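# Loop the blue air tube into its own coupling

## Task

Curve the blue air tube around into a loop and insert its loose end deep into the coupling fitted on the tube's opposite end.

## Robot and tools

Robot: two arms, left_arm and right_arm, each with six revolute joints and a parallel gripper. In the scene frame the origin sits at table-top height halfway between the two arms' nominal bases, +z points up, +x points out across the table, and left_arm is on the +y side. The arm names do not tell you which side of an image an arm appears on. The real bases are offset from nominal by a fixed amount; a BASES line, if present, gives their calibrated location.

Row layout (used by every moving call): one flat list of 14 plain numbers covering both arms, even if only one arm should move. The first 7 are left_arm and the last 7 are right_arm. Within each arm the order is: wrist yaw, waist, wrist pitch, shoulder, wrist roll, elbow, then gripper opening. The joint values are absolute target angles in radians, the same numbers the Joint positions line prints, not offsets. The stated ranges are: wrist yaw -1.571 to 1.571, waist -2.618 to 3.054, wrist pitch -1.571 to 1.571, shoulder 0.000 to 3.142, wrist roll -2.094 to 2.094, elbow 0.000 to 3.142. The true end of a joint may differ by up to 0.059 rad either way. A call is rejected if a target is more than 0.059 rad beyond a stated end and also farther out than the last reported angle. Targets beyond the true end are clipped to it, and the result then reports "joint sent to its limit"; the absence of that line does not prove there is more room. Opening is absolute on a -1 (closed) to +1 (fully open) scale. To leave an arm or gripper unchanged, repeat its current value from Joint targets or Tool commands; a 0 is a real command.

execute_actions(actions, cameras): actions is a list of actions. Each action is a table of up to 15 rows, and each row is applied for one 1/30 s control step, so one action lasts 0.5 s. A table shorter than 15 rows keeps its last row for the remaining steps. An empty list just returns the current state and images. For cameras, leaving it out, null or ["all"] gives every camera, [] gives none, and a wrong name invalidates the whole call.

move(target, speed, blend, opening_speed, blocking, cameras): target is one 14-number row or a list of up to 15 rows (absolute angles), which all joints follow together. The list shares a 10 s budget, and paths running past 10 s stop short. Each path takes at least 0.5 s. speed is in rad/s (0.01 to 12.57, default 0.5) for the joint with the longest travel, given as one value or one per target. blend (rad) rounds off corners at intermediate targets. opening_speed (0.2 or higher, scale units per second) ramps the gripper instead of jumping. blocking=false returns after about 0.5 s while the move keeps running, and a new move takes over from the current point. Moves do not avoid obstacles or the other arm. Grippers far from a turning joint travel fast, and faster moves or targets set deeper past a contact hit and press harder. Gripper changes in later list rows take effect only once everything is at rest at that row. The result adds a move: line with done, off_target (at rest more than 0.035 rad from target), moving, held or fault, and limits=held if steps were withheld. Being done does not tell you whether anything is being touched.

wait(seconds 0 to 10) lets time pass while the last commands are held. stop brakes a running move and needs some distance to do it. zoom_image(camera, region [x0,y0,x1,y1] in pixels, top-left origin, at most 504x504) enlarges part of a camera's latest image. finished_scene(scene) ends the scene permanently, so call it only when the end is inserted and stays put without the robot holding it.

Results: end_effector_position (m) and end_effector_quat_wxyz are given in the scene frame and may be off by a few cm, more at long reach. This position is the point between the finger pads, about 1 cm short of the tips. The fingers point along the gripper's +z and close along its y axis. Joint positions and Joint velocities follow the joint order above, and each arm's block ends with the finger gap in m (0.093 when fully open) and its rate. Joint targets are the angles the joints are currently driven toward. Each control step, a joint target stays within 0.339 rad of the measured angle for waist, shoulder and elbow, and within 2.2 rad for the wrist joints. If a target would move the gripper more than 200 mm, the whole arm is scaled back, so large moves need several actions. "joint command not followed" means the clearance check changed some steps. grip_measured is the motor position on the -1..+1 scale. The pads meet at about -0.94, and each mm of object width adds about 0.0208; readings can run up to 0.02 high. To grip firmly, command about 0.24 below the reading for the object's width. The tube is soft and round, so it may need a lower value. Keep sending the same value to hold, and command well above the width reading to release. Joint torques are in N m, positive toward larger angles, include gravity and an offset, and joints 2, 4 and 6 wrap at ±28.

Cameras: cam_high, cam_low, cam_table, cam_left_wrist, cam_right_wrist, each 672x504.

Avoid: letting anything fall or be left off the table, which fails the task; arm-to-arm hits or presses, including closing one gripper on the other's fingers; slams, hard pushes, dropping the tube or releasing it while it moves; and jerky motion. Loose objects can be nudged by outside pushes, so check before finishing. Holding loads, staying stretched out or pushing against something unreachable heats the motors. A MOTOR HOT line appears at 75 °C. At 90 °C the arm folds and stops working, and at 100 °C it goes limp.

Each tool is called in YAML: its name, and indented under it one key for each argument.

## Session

execute_actions:
  actions: []

Scene clock: 0.00 s.
left_arm: end_effector_position=(+0.4262, +0.3498, +0.1708) grip_measured=+1.000 end_effector_quat_wxyz=(+0.655, +0.015, +0.755, -0.015) | right_arm: end_effector_position=(+0.3899, -0.2904, +0.1016) grip_measured=+1.000 end_effector_quat_wxyz=(+0.626, +0.033, +0.778, -0.050)
Joint names: [wrist yaw, waist, wrist pitch, shoulder, wrist roll, elbow]
Joint positions: left_arm=[-0.006 -0.039 1.139 1.55 -0.004 0.269 0.093] | right_arm=[0.114 -0.01 1.133 1.546 -0.013 0.198 0.093]
Joint velocities: within noise
Joint torques (N m): no reading
Heat: left arm: 35 °C; right arm: 32 °C.
Joint targets: left_arm=[-0.006 -0.039 1.145 1.544 -0.004 0.276] | right_arm=[0.114 -0.010 1.150 1.536 -0.013 0.209]
Tool commands: left_gripper/opening=+1.0 right_gripper/opening=+1.0

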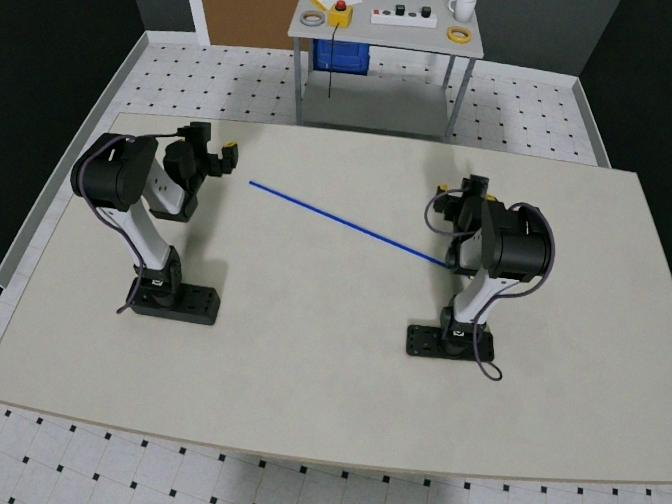

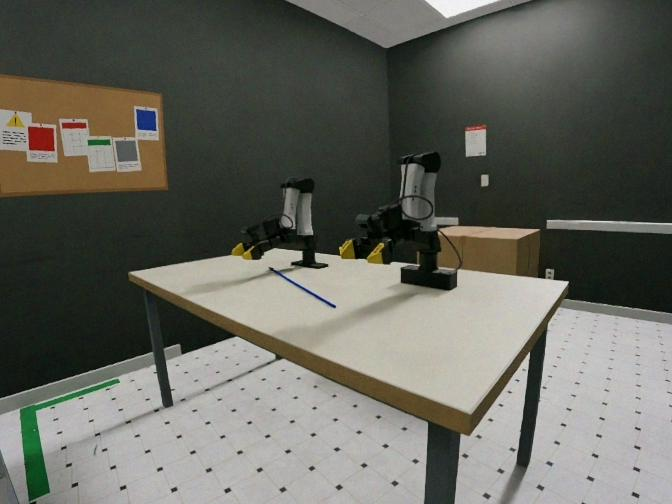

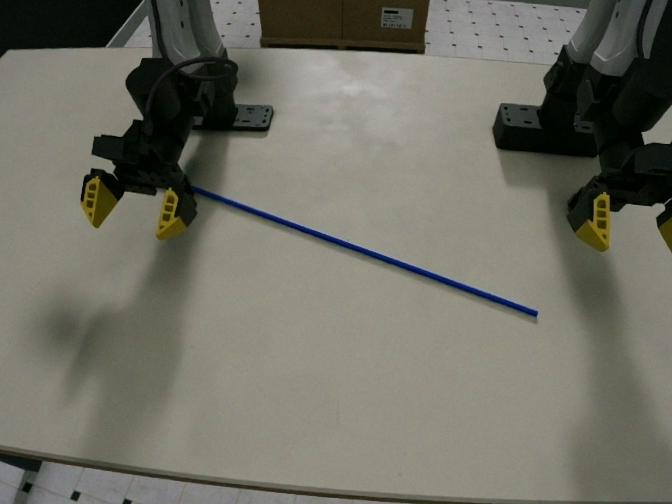

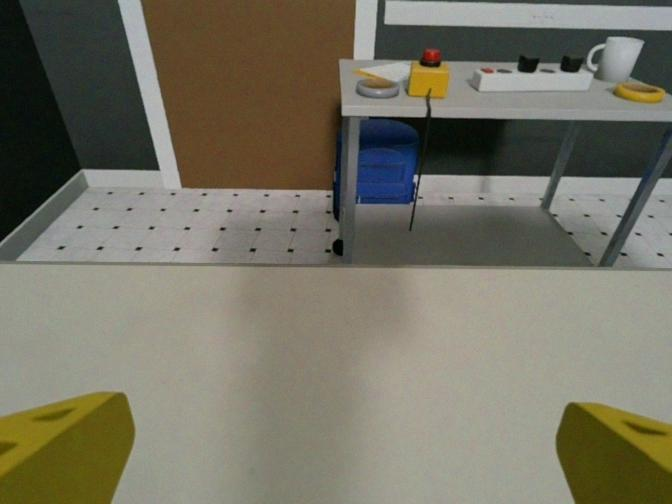

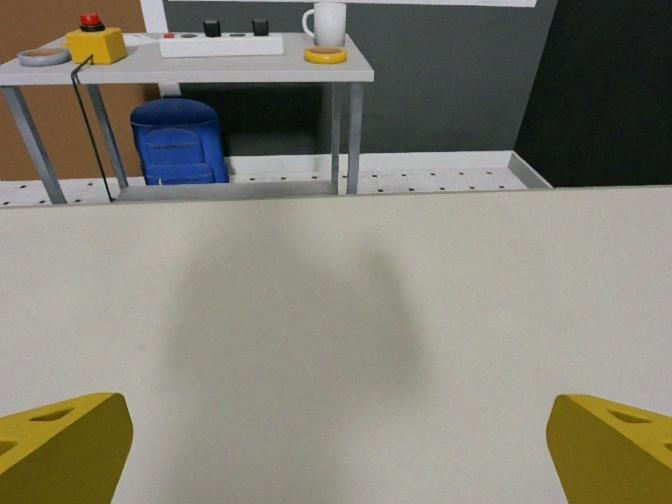

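zoom_image:
  camera: "cam_low"
  region: [230, 240, 370, 330]

zoom_image:
  camera: "cam_table"
  region: [80, 130, 300, 280]

zoom_image:
  camera: "cam_high"
  region: [220, 150, 500, 350]

Scaled by 3.600.

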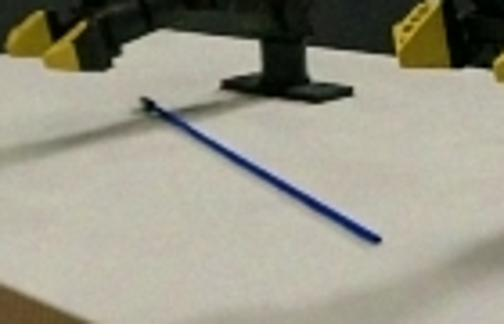

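Scaled by 2.291.

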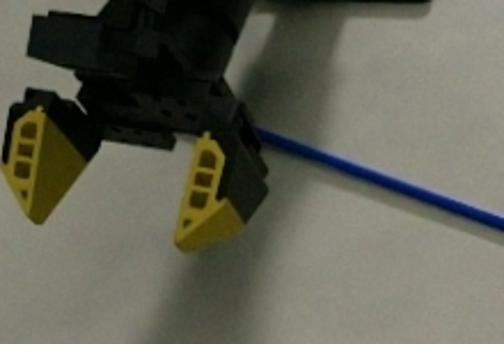

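Scaled by 1.800.

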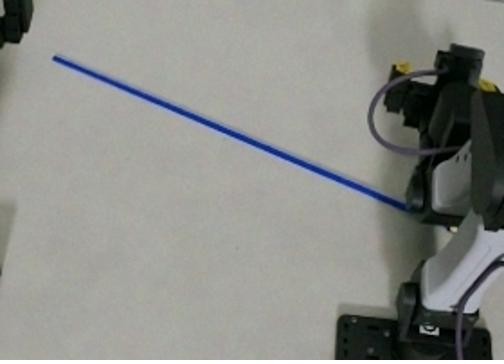

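move:
  target:
    - [0,-0.17,-0.2,1.8,-0.7,1.3,-0.3, 0.05,-0.15,-0.2,1.4,0.8,1.1,-0.3]
    - [0,-0.305,-1.506,2.013,-1.535,1.948,-0.3, 0,-0.31,-1.498,1.3135,1.60,1.2405,-0.3]
  speed: 0.9
  blend: 0.2
  opening_speed: 1.0

Scene clock: 22.77 s.
left_arm: end_effector_position=(+0.4048, +0.2529, +0.1988) grip_measured=-0.299 end_effector_quat_wxyz=(+0.002, -0.570, +0.822, +0.000) | right_arm: end_effector_position=(+0.2171, -0.3290, +0.1569) grip_measured=-0.298 end_effector_quat_wxyz=(-0.016, +0.809, +0.588, -0.018)
Joint names: [wrist yaw, waist, wrist pitch, shoulder, wrist roll, elbow]
Joint positions: left_arm=[-0.004 -0.3 -1.495 1.996 -1.524 1.922 0.031] | right_arm=[0.01 -0.303 -1.486 1.337 1.586 1.205 0.031]
Joint velocities: within noise
Joint torques (N m): left_arm=[0.03 -0.2 0.18 -8.21 -0.17 7.19] | right_arm=[-0.12 -0.2 0.07 -5.15 0.09 8.51]
Heat: left arm: 39 °C; right arm: 34 °C.
Joint targets: left_arm=[0.000 -0.305 -1.506 2.013 -1.535 1.948] | right_arm=[0.000 -0.310 -1.498 1.314 1.600 1.240]
move: done

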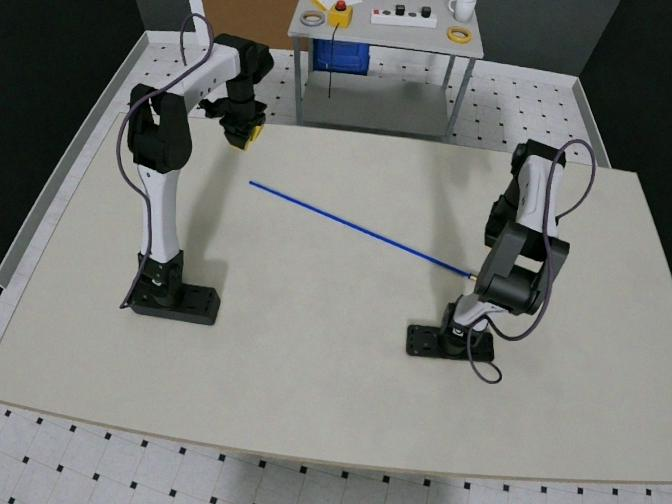

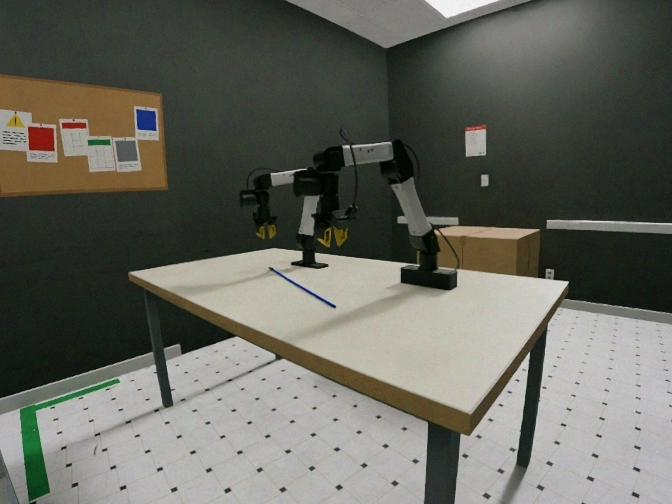

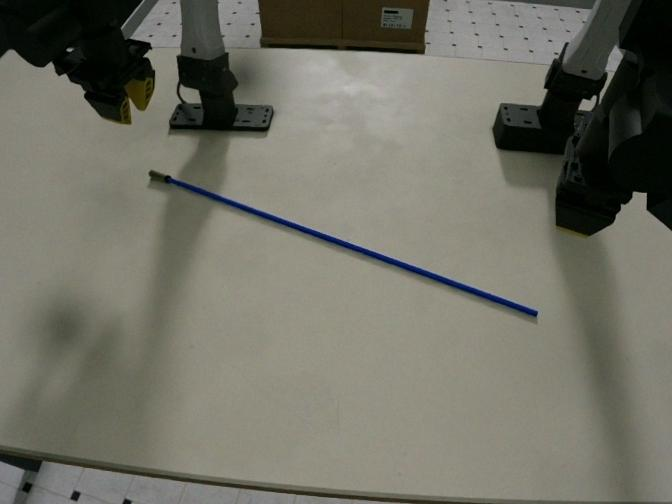

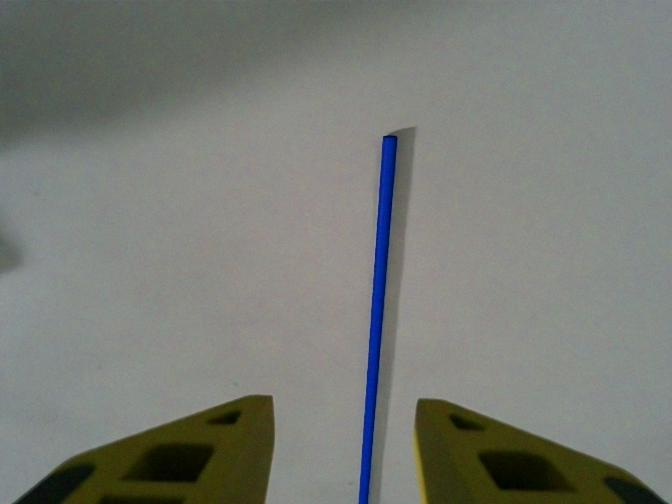

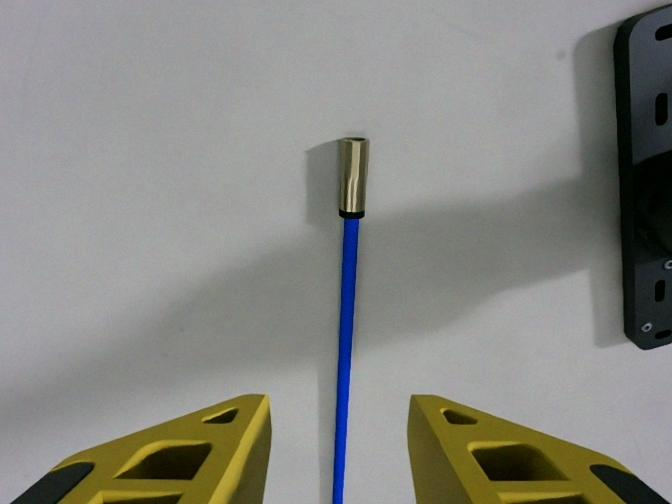

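move:
  target:
    - [0,-0.3756,-1.08,2.144,-1.594,1.653,-0.3, 0,-0.281,-1.090,1.284,1.641,0.81,-0.3]
    - [0,-0.3756,-0.881,2.2234,-1.594,1.5336,-0.3, 0,-0.281,-0.812,1.384,1.641,0.632,-0.3]
  speed: [0.6,0.2]
  cameras: ["cam_left_wrist","cam_right_wrist"]

Scene clock: 43.63 s.
left_arm: end_effector_position=(+0.4257, +0.2159, +0.0248) grip_measured=-0.299 end_effector_quat_wxyz=(+0.005, -0.566, +0.825, -0.005) | right_arm: end_effector_position=(+0.2118, -0.3242, +0.0109) grip_measured=-0.298 end_effector_quat_wxyz=(+0.005, +0.817, +0.577, -0.002)
Joint names: [wrist yaw, waist, wrist pitch, shoulder, wrist roll, elbow]
Joint positions: left_arm=[-0.003 -0.37 -0.89 2.207 -1.583 1.541 0.031] | right_arm=[0.008 -0.289 -0.827 1.376 1.628 0.638 0.031]
Joint velocities: within noise
Joint torques (N m): left_arm=[0.03 -0.23 0.38 -9.42 -0.16 3.96] | right_arm=[-0.11 1.13 0.43 -2.61 0.08 4.85]
Heat: left arm: 36 °C; right arm: 36 °C.
Joint targets: left_arm=[0.000 -0.376 -0.881 2.223 -1.594 1.534] | right_arm=[0.000 -0.281 -0.812 1.384 1.641 0.632]
move: done
Images, in order (width x height): cam_left_wrist 672x504, cam_right_wrist 672x504.

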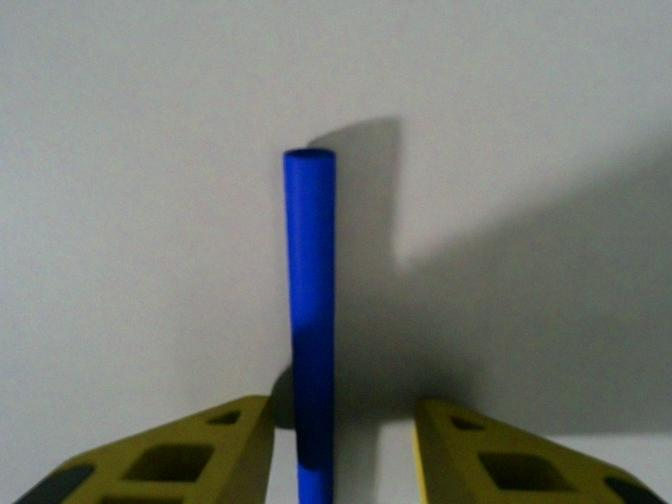

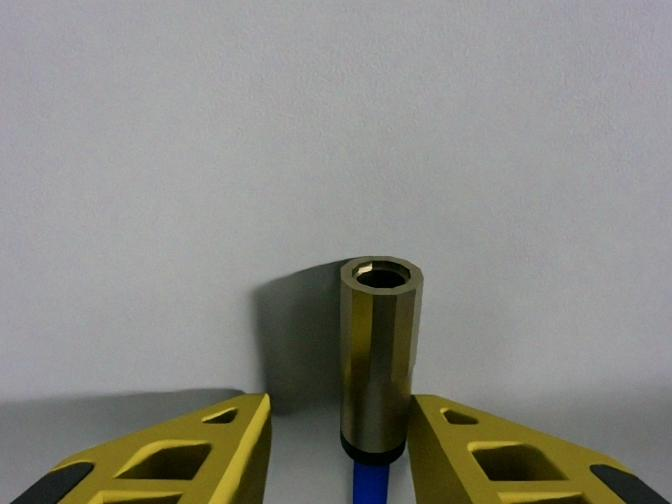

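move:
  target:
    - [0,-0.3756,-0.881,2.2234,-1.594,1.5336,-0.98, 0,-0.281,-0.812,1.384,1.641,0.632,-0.96]
    - [0,-0.290,-1.209,2.1885,-1.154,1.827,-0.98, 0,-0.027,-1.1685,1.386,1.55,0.984,-0.96]
    - [0,-0.449,-0.406,1.665,-0.314,1.024,-0.98, 0,0.349,-0.556,1.365,0.588,0.874,-0.96]
  speed: [0.5,0.4,0.5]
  blend: 0.04
  opening_speed: 1.2

Scene clock: 59.03 s.
left_arm: end_effector_position=(+0.4008, +0.1961, +0.1016) grip_measured=-0.949 end_effector_quat_wxyz=(+0.221, +0.059, +0.970, -0.088) | right_arm: end_effector_position=(+0.3352, -0.1595, +0.0954) grip_measured=-0.793 end_effector_quat_wxyz=(+0.215, +0.125, +0.963, +0.106)
Joint names: [wrist yaw, waist, wrist pitch, shoulder, wrist roll, elbow]
Joint positions: left_arm=[-0.006 -0.441 -0.425 1.699 -0.329 1.033 0] | right_arm=[0.009 0.343 -0.589 1.376 0.603 0.879 0.007]
Joint velocities: within noise
Joint torques (N m): left_arm=[0.11 -0.44 1.37 -10.74 0.11 4.64] | right_arm=[-0.13 1.05 1.57 -5.35 -0.2 6.13]
Heat: left arm: 37 °C; right arm: 36 °C.
Joint targets: left_arm=[0.000 -0.449 -0.406 1.665 -0.314 1.024] | right_arm=[0.000 0.349 -0.556 1.365 0.588 0.874]
move: done; blend cut to 0 rad at target 1

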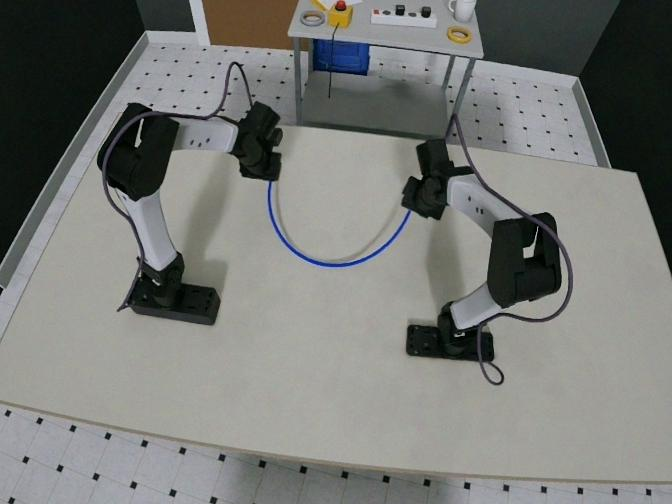

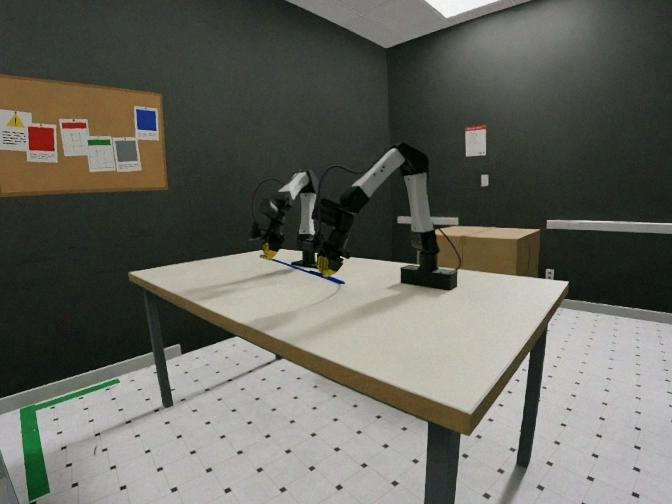

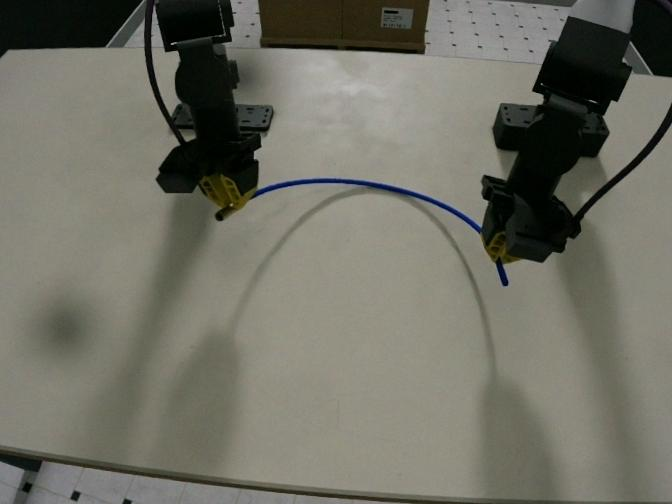

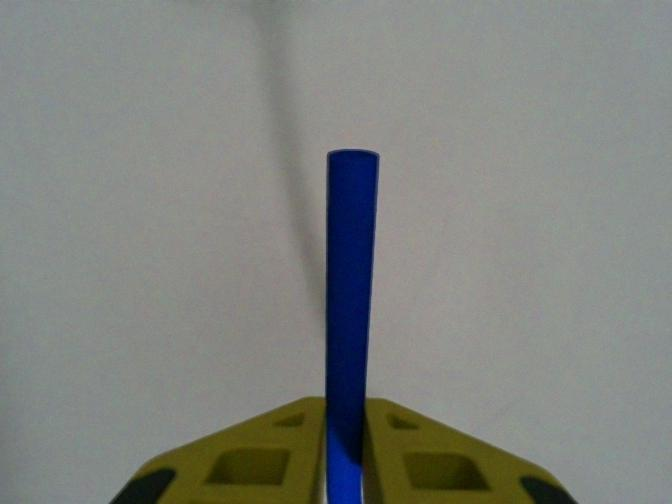

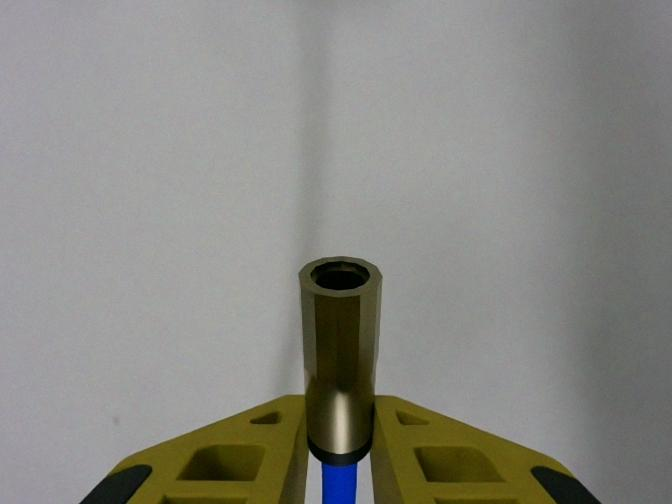

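Going well; continue to W3 and W4.

move:
  target:
    - [0.1225,-0.55,-0.0645,1.638,0.30,0.881,-0.98, -0.127,0.544,-0.201,1.565,-0.116,0.954,-0.96]
    - [0.541,-0.3895,0.061,1.735,1.175,0.871,-0.98, -0.5245,0.4127,-0.073,1.72,-1.155,1.016,-0.96]
  speed: 0.5
  blend: 0.05
  cameras: ["cam_high","cam_table","cam_left_wrist","cam_right_wrist"]

Scene clock: 64.87 s.
left_arm: end_effector_position=(+0.3965, +0.1223, +0.1209) grip_measured=-0.950 end_effector_quat_wxyz=(+0.427, +0.698, +0.567, -0.096) | right_arm: end_effector_position=(+0.3831, -0.0182, +0.0935) grip_measured=-0.794 end_effector_quat_wxyz=(-0.407, +0.698, -0.581, -0.101)
Joint names: [wrist yaw, waist, wrist pitch, shoulder, wrist roll, elbow]
Joint positions: left_arm=[0.533 -0.398 0.04 1.72 1.146 0.881 0] | right_arm=[-0.51 0.421 -0.107 1.709 -1.128 0.978 0.007]
Joint velocities: within noise
Joint torques (N m): left_arm=[0.46 0.87 1.69 -6.24 0.24 4.37] | right_arm=[-0.48 -0.27 1.87 -6.17 -0.28 9.37]
Heat: left arm: 37 °C; right arm: 37 °C.
Joint targets: left_arm=[0.541 -0.390 0.061 1.735 1.175 0.871] | right_arm=[-0.524 0.413 -0.073 1.720 -1.155 1.016]
move: off_target (right_arm); right_arm: the elbow is farthest, 0.038 rad from its target
Images, in order (width x height): cam_high 672x504, cam_table 672x504, cam_left_wrist 672x504, cam_right_wrist 672x504.

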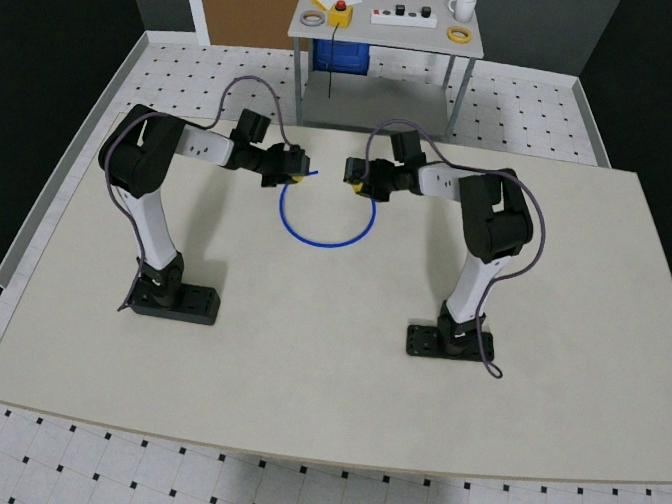

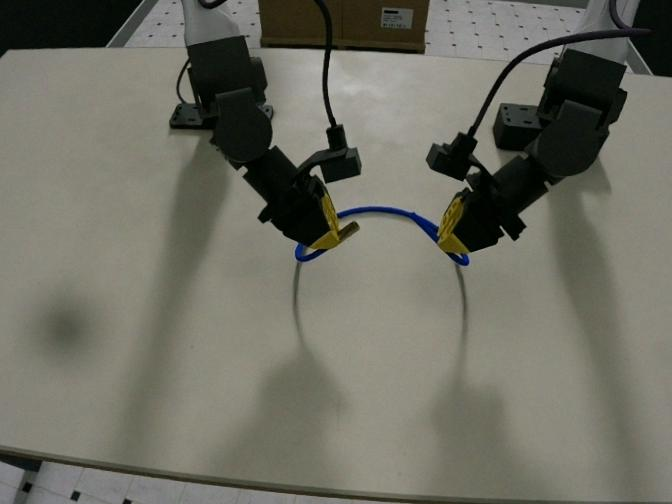

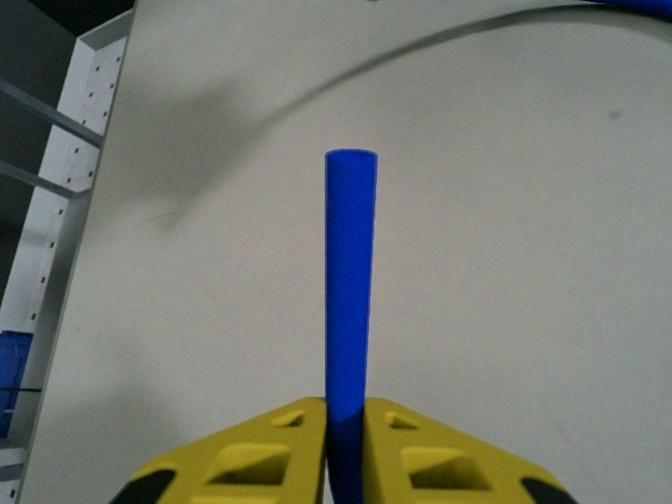

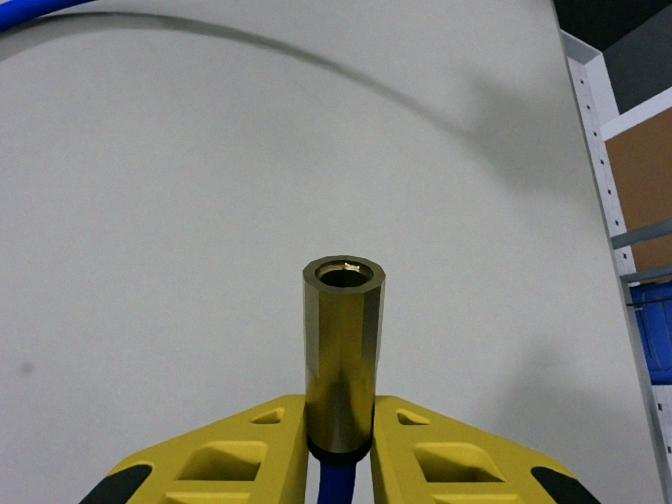

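move:
  target:
    - [-0.579,-0.82,1.389,2.135,1.571,0.756,-0.98, 0,0.42,-1.47,2.05,-0.685,1.97,-0.96]
    - [-0.531,-0.9035,1.43,2.154,1.641,0.834,-0.98, 0,0.4925,-1.47,2.06,-0.73,1.97,-0.96]
  speed: [0.5,0.15]
  blend: 0.03

zoom_image:
  camera: "cam_right_wrist"
  region: [200, 150, 500, 375]

zoom_image:
  camera: "cam_left_wrist"
  region: [200, 50, 500, 275]

Scene clock: 73.23 s.
left_arm: end_effector_position=(+0.4184, +0.0264, +0.1576) grip_measured=-0.951 end_effector_quat_wxyz=(+0.571, +0.597, +0.385, +0.413) | right_arm: end_effector_position=(+0.3759, -0.0775, +0.1391) grip_measured=-0.794 end_effector_quat_wxyz=(+0.012, -0.565, +0.825, +0.010)
Joint names: [wrist yaw, waist, wrist pitch, shoulder, wrist roll, elbow]
Joint positions: left_arm=[-0.54 -0.901 1.311 2.136 1.619 0.816 0] | right_arm=[-0.023 0.489 -1.436 2.049 -0.708 1.936 0.007]
Joint velocities: within noise
Joint torques (N m): left_arm=[0.14 0.05 3.06 -7.79 0.14 5.22] | right_arm=[0.13 0.73 0.04 -8.44 -0.29 8.54]
Heat: left arm: 38 °C; right arm: 38 °C.
Joint targets: left_arm=[-0.531 -0.903 1.430 2.154 1.641 0.834] | right_arm=[0.000 0.492 -1.470 2.060 -0.730 1.970]
move: off_target (left_arm); left_arm: the wrist pitch is farthest, 0.119 rad from its target

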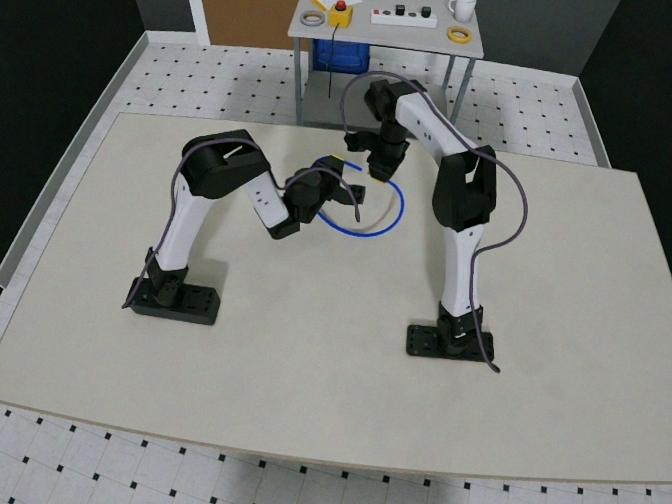

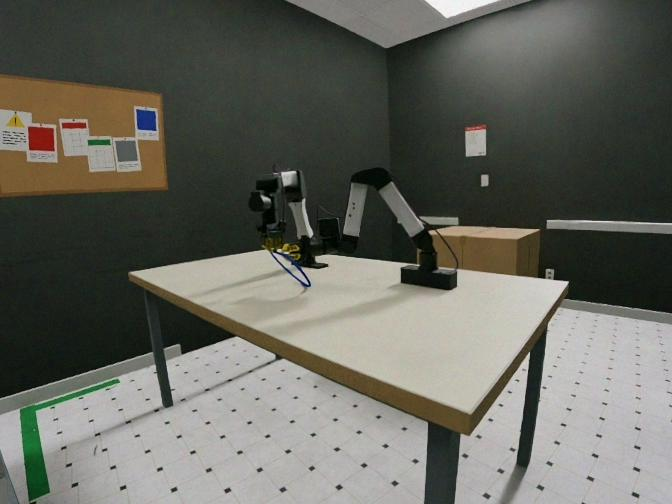

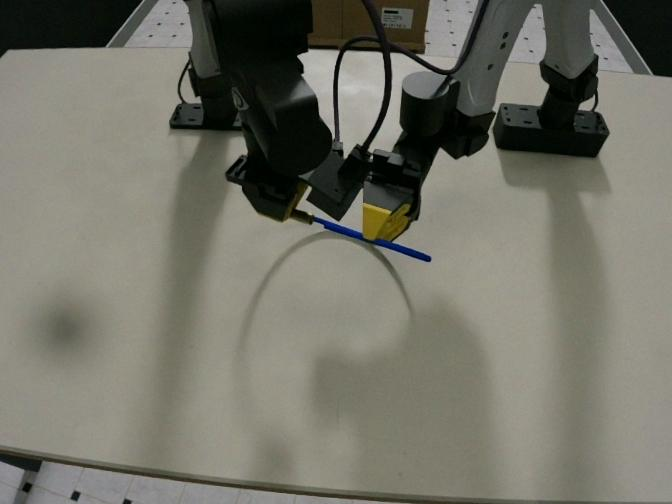

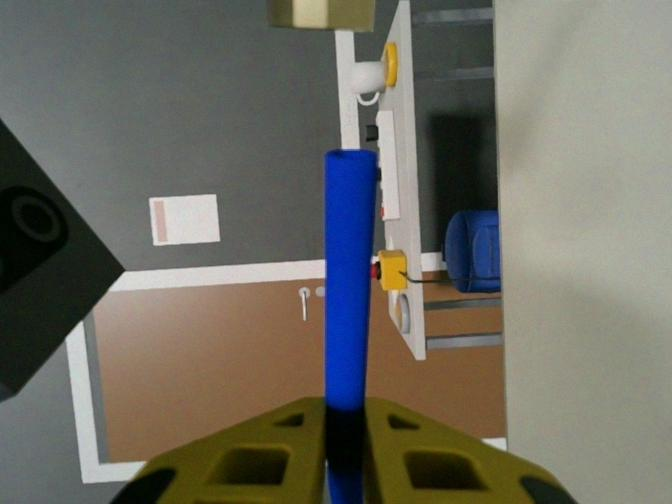

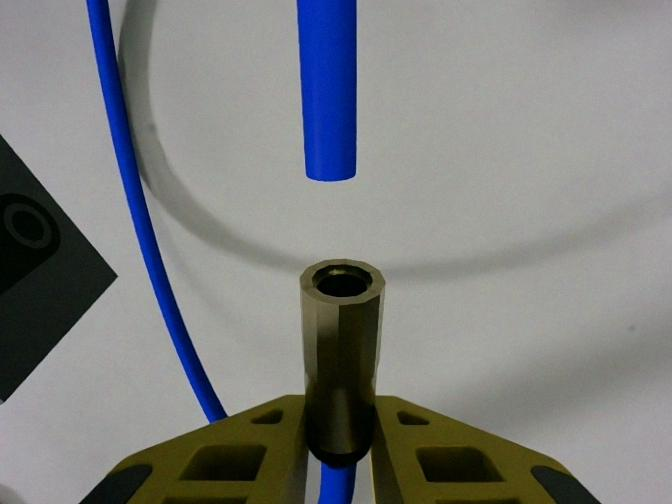

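Scaled by 1.680.

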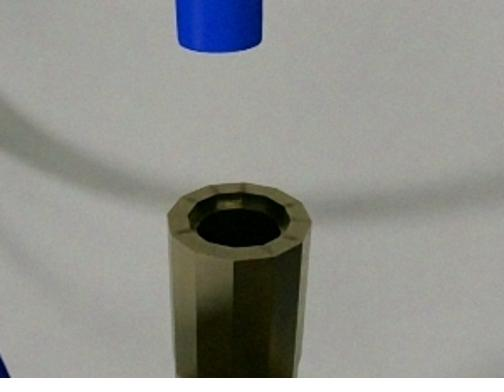

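Scaled by 1.680.

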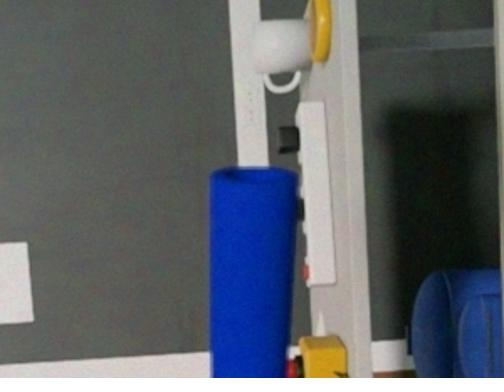

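move:
  target: [-0.499,-0.9025,1.43,2.163,1.641,0.858,-0.98, 0,0.4925,-1.47,2.06,-0.73,1.97,-0.96]
  speed: 0.15
  cameras: ["cam_left_wrist","cam_right_wrist"]

zoom_image:
  camera: "cam_right_wrist"
  region: [200, 150, 500, 375]

zoom_image:
  camera: "cam_left_wrist"
  region: [200, 0, 500, 225]

Scene clock: 88.33 s.
left_arm: end_effector_position=(+0.4196, +0.0179, +0.1603) grip_measured=-0.951 end_effector_quat_wxyz=(+0.581, +0.598, +0.375, +0.405) | right_arm: end_effector_position=(+0.3758, -0.0777, +0.1391) grip_measured=-0.794 end_effector_quat_wxyz=(+0.012, -0.566, +0.825, +0.010)
Joint names: [wrist yaw, waist, wrist pitch, shoulder, wrist roll, elbow]
Joint positions: left_arm=[-0.511 -0.901 1.311 2.145 1.621 0.838 0] | right_arm=[-0.022 0.489 -1.436 2.049 -0.708 1.936 0.007]
Joint velocities: within noise
Joint torques (N m): left_arm=[0.19 0.13 3.07 -7.98 0.12 5.45] | right_arm=[0.13 0.75 0.04 -8.44 -0.28 8.54]
Heat: left arm: 48 °C; right arm: 38 °C.
Joint targets: left_arm=[-0.499 -0.902 1.430 2.163 1.641 0.858] | right_arm=[0.000 0.492 -1.470 2.060 -0.730 1.970]
move: off_target (left_arm); left_arm: the wrist pitch is farthest, 0.119 rad from its target
Images, in order (width x height): cam_left_wrist 672x504, cam_right_wrist 672x504.

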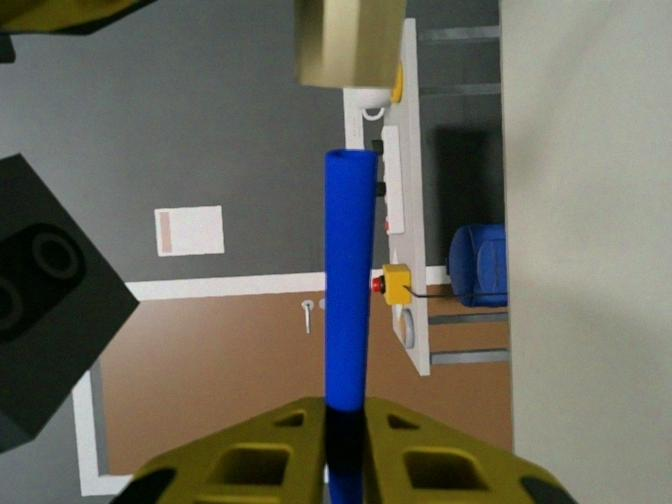

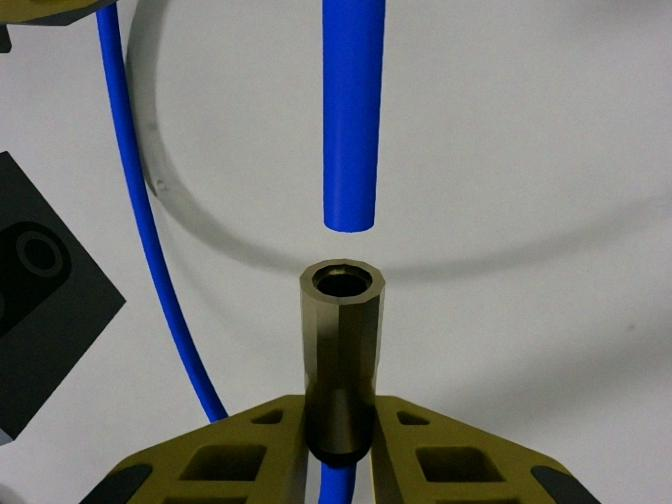

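Scaled by 1.680.

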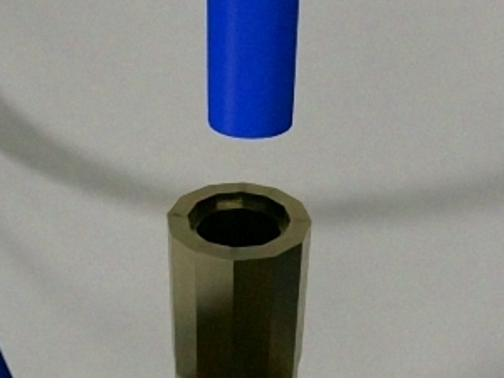

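Scaled by 1.680.

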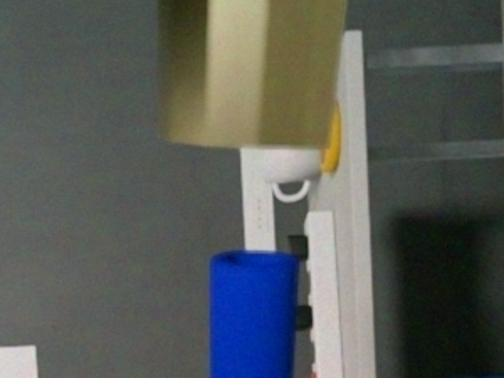

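move:
  target: [-0.517,-0.9235,1.43,2.174,1.641,0.8764,-0.98, 0,0.4925,-1.47,2.06,-0.73,1.97,-0.96]
  speed: 0.1
  cameras: ["cam_left_wrist","cam_right_wrist"]

zoom_image:
  camera: "cam_right_wrist"
  region: [200, 150, 500, 375]

zoom_image:
  camera: "cam_left_wrist"
  region: [200, 0, 500, 225]

Scene clock: 94.83 s.
left_arm: end_effector_position=(+0.4157, +0.0081, +0.1614) grip_measured=-0.951 end_effector_quat_wxyz=(+0.587, +0.599, +0.370, +0.400) | right_arm: end_effector_position=(+0.3758, -0.0778, +0.1391) grip_measured=-0.794 end_effector_quat_wxyz=(+0.012, -0.566, +0.824, +0.010)
Joint names: [wrist yaw, waist, wrist pitch, shoulder, wrist roll, elbow]
Joint positions: left_arm=[-0.51 -0.919 1.311 2.156 1.621 0.856 0] | right_arm=[-0.022 0.489 -1.437 2.049 -0.709 1.936 0.007]
Joint velocities: within noise
Joint torques (N m): left_arm=[-0.04 -0.14 3.07 -8.09 0.11 5.48] | right_arm=[0.13 0.75 0.06 -8.44 -0.27 8.54]
Heat: left arm: 50 °C; right arm: 38 °C.
Joint targets: left_arm=[-0.517 -0.924 1.430 2.174 1.641 0.876] | right_arm=[0.000 0.492 -1.470 2.060 -0.730 1.970]
move: off_target (left_arm); left_arm: the wrist pitch is farthest, 0.119 rad from its target
Images, in order (width x height): cam_left_wrist 672x504, cam_right_wrist 672x504.

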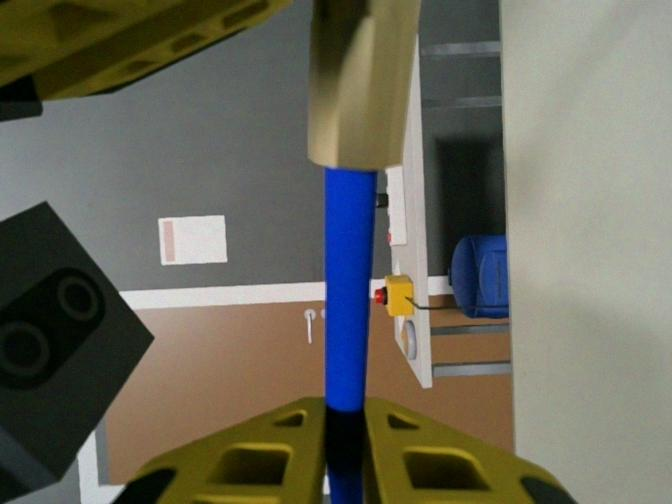

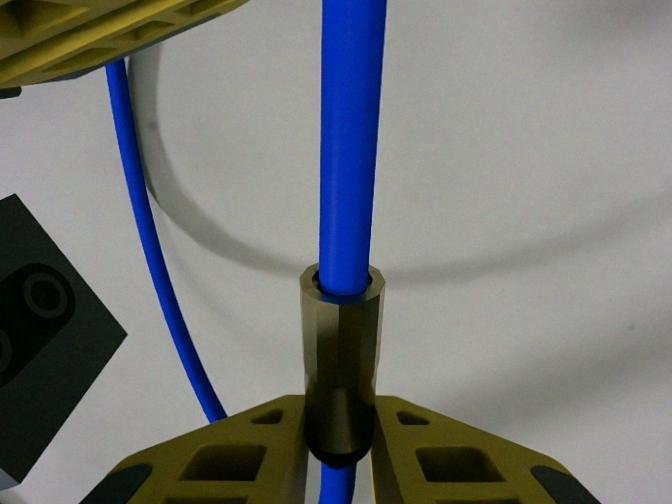

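Scaled by 1.680.

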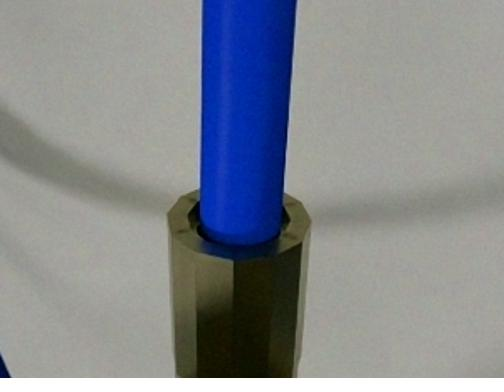

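Scaled by 1.680.

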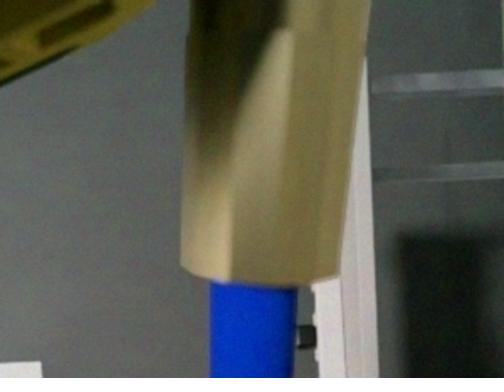

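move:
  target:
    - [-0.534,-0.9435,1.43,2.190,1.641,0.8974,-0.98, 0,0.4925,-1.47,2.06,-0.73,1.97,-0.96]
    - [-0.551,-0.9635,1.43,2.205,1.641,0.9184,-0.98, 0,0.4925,-1.47,2.06,-0.73,1.97,-0.96]
  speed: 0.1
  cameras: ["cam_left_wrist","cam_right_wrist"]

zoom_image:
  camera: "cam_right_wrist"
  region: [200, 150, 500, 375]

Scene clock: 99.43 s.
left_arm: end_effector_position=(+0.4090, -0.0083, +0.1601) grip_measured=-0.951 end_effector_quat_wxyz=(+0.591, +0.597, +0.368, +0.399) | right_arm: end_effector_position=(+0.3751, -0.0790, +0.1390) grip_measured=-0.794 end_effector_quat_wxyz=(+0.009, -0.566, +0.824, +0.008)
Joint names: [wrist yaw, waist, wrist pitch, shoulder, wrist roll, elbow]
Joint positions: left_arm=[-0.544 -0.958 1.311 2.187 1.623 0.898 0] | right_arm=[-0.018 0.489 -1.442 2.049 -0.709 1.936 0.007]
Joint velocities: within noise
Joint torques (N m): left_arm=[-0.04 -0.23 3.05 -8.38 0.1 5.61] | right_arm=[0.09 0.75 0.09 -8.43 -0.27 8.54]
Heat: left arm: 51 °C; right arm: 38 °C.
Joint targets: left_arm=[-0.551 -0.963 1.430 2.205 1.641 0.919] | right_arm=[0.000 0.492 -1.470 2.060 -0.730 1.970]
move: off_target (left_arm); left_arm: the wrist pitch is farthest, 0.119 rad from its target
Images, in order (width x height): cam_left_wrist 672x504, cam_right_wrist 672x504.

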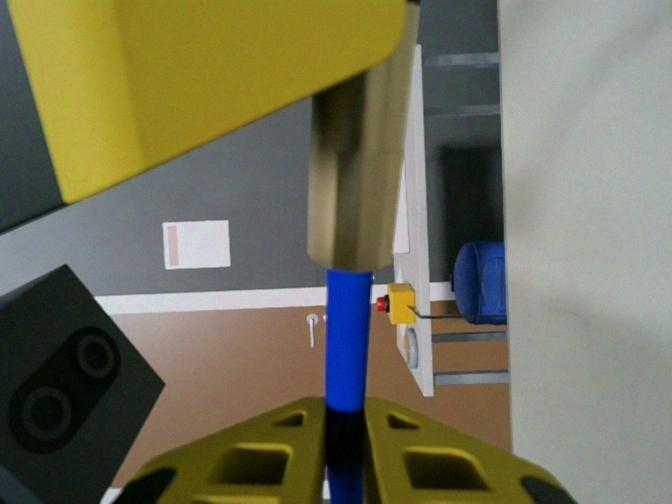

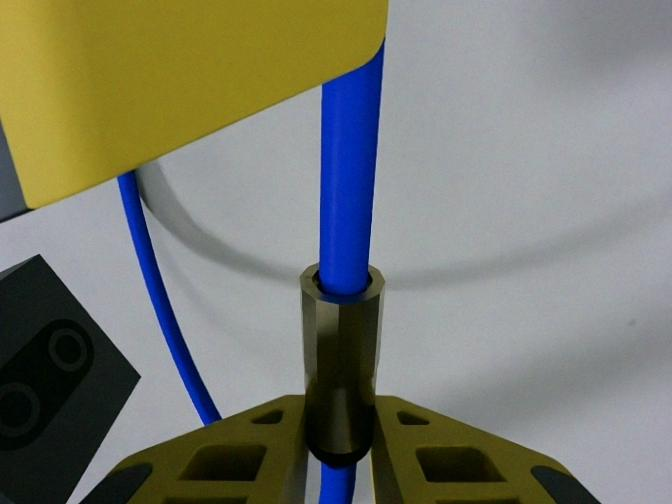

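Scaled by 1.680.

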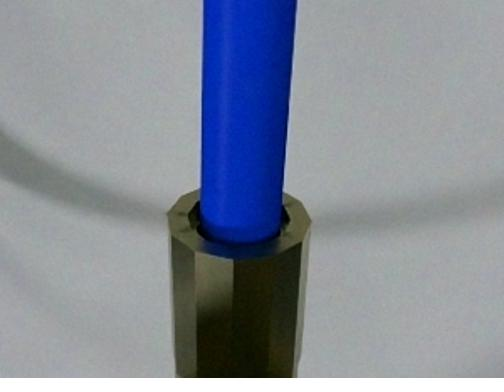

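move:
  target: [-0.570,-0.986,1.43,2.222,1.641,0.942,-0.98, 0,0.4925,-1.47,2.06,-0.73,1.97,-0.96]
  speed: 0.08
  cameras: ["cam_left_wrist","cam_right_wrist"]

Scene clock: 102.07 s.
left_arm: end_effector_position=(+0.4065, -0.0143, +0.1592) grip_measured=-0.951 end_effector_quat_wxyz=(+0.591, +0.593, +0.371, +0.403) | right_arm: end_effector_position=(+0.3740, -0.0812, +0.1390) grip_measured=-0.794 end_effector_quat_wxyz=(+0.004, -0.566, +0.825, +0.004)
Joint names: [wrist yaw, waist, wrist pitch, shoulder, wrist roll, elbow]
Joint positions: left_arm=[-0.575 -0.977 1.311 2.204 1.624 0.919 0] | right_arm=[-0.009 0.489 -1.45 2.049 -0.709 1.936 0.007]
Joint velocities: within noise
Joint torques (N m): left_arm=[0.12 -0.51 3.04 -8.47 0.09 5.76] | right_arm=[0 0.73 0.15 -8.42 -0.27 8.51]
Heat: left arm: 52 °C; right arm: 38 °C.
Joint targets: left_arm=[-0.570 -0.986 1.430 2.222 1.641 0.942] | right_arm=[0.000 0.492 -1.470 2.060 -0.730 1.970]
move: off_target (left_arm); left_arm: the wrist pitch is farthest, 0.119 rad from its target
Images, in order (width x height): cam_left_wrist 672x504, cam_right_wrist 672x504.

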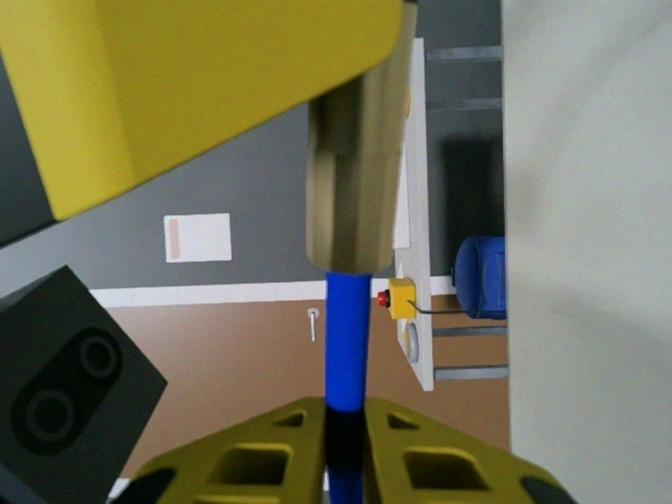

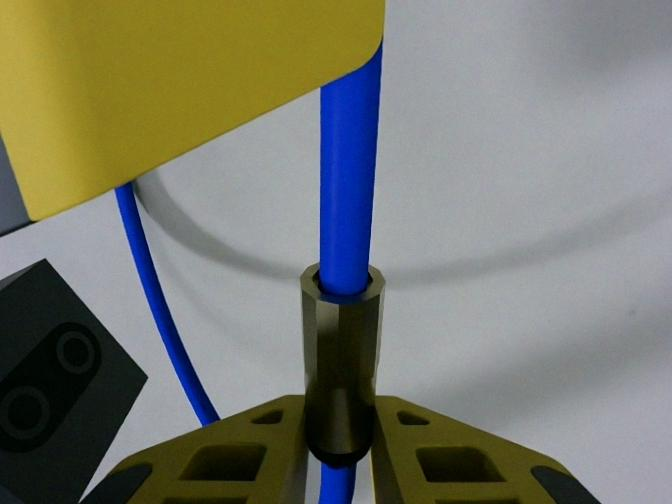

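move:
  target: [-0.595,-1.016,1.43,2.2445,1.641,0.9735,-0.98, 0,0.4925,-1.47,2.06,-0.73,1.97,-0.96]
  speed: 0.06
  cameras: ["cam_left_wrist","cam_right_wrist"]

Scene clock: 105.17 s.
left_arm: end_effector_position=(+0.4039, -0.0205, +0.1578) grip_measured=-0.951 end_effector_quat_wxyz=(+0.588, +0.586, +0.379, +0.409) | right_arm: end_effector_position=(+0.3719, -0.0864, +0.1390) grip_measured=-0.794 end_effector_quat_wxyz=(-0.005, -0.566, +0.824, -0.005)
Joint names: [wrist yaw, waist, wrist pitch, shoulder, wrist roll, elbow]
Joint positions: left_arm=[-0.621 -1 1.311 2.226 1.624 0.948 0] | right_arm=[0.012 0.489 -1.468 2.049 -0.709 1.936 0.007]
Joint velocities: within noise
Joint torques (N m): left_arm=[0.35 -1.07 3.02 -8.57 0.09 6.05] | right_arm=[-0.23 0.75 0.29 -8.39 -0.27 8.49]
Heat: left arm: 52 °C; right arm: 38 °C.
Joint targets: left_arm=[-0.595 -1.016 1.430 2.244 1.641 0.974] | right_arm=[0.000 0.492 -1.470 2.060 -0.730 1.970]
move: off_target (left_arm); left_arm: the wrist pitch is farthest, 0.119 rad from its target
Images, in order (width x height): cam_left_wrist 672x504, cam_right_wrist 672x504.

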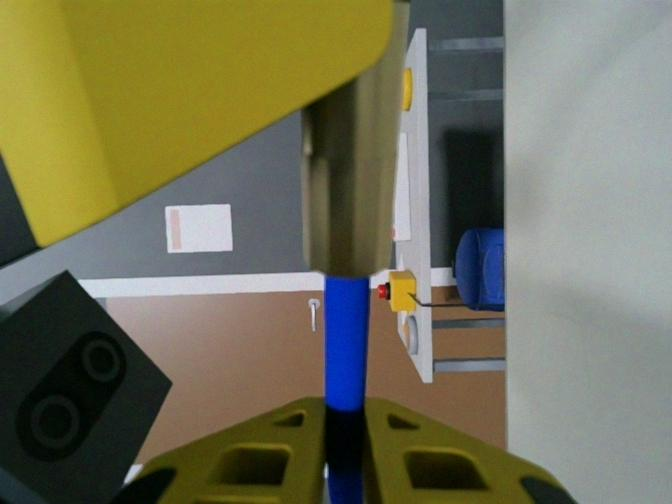

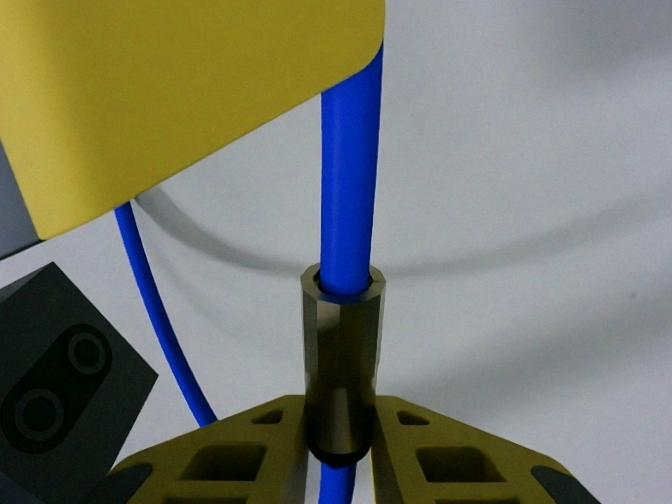

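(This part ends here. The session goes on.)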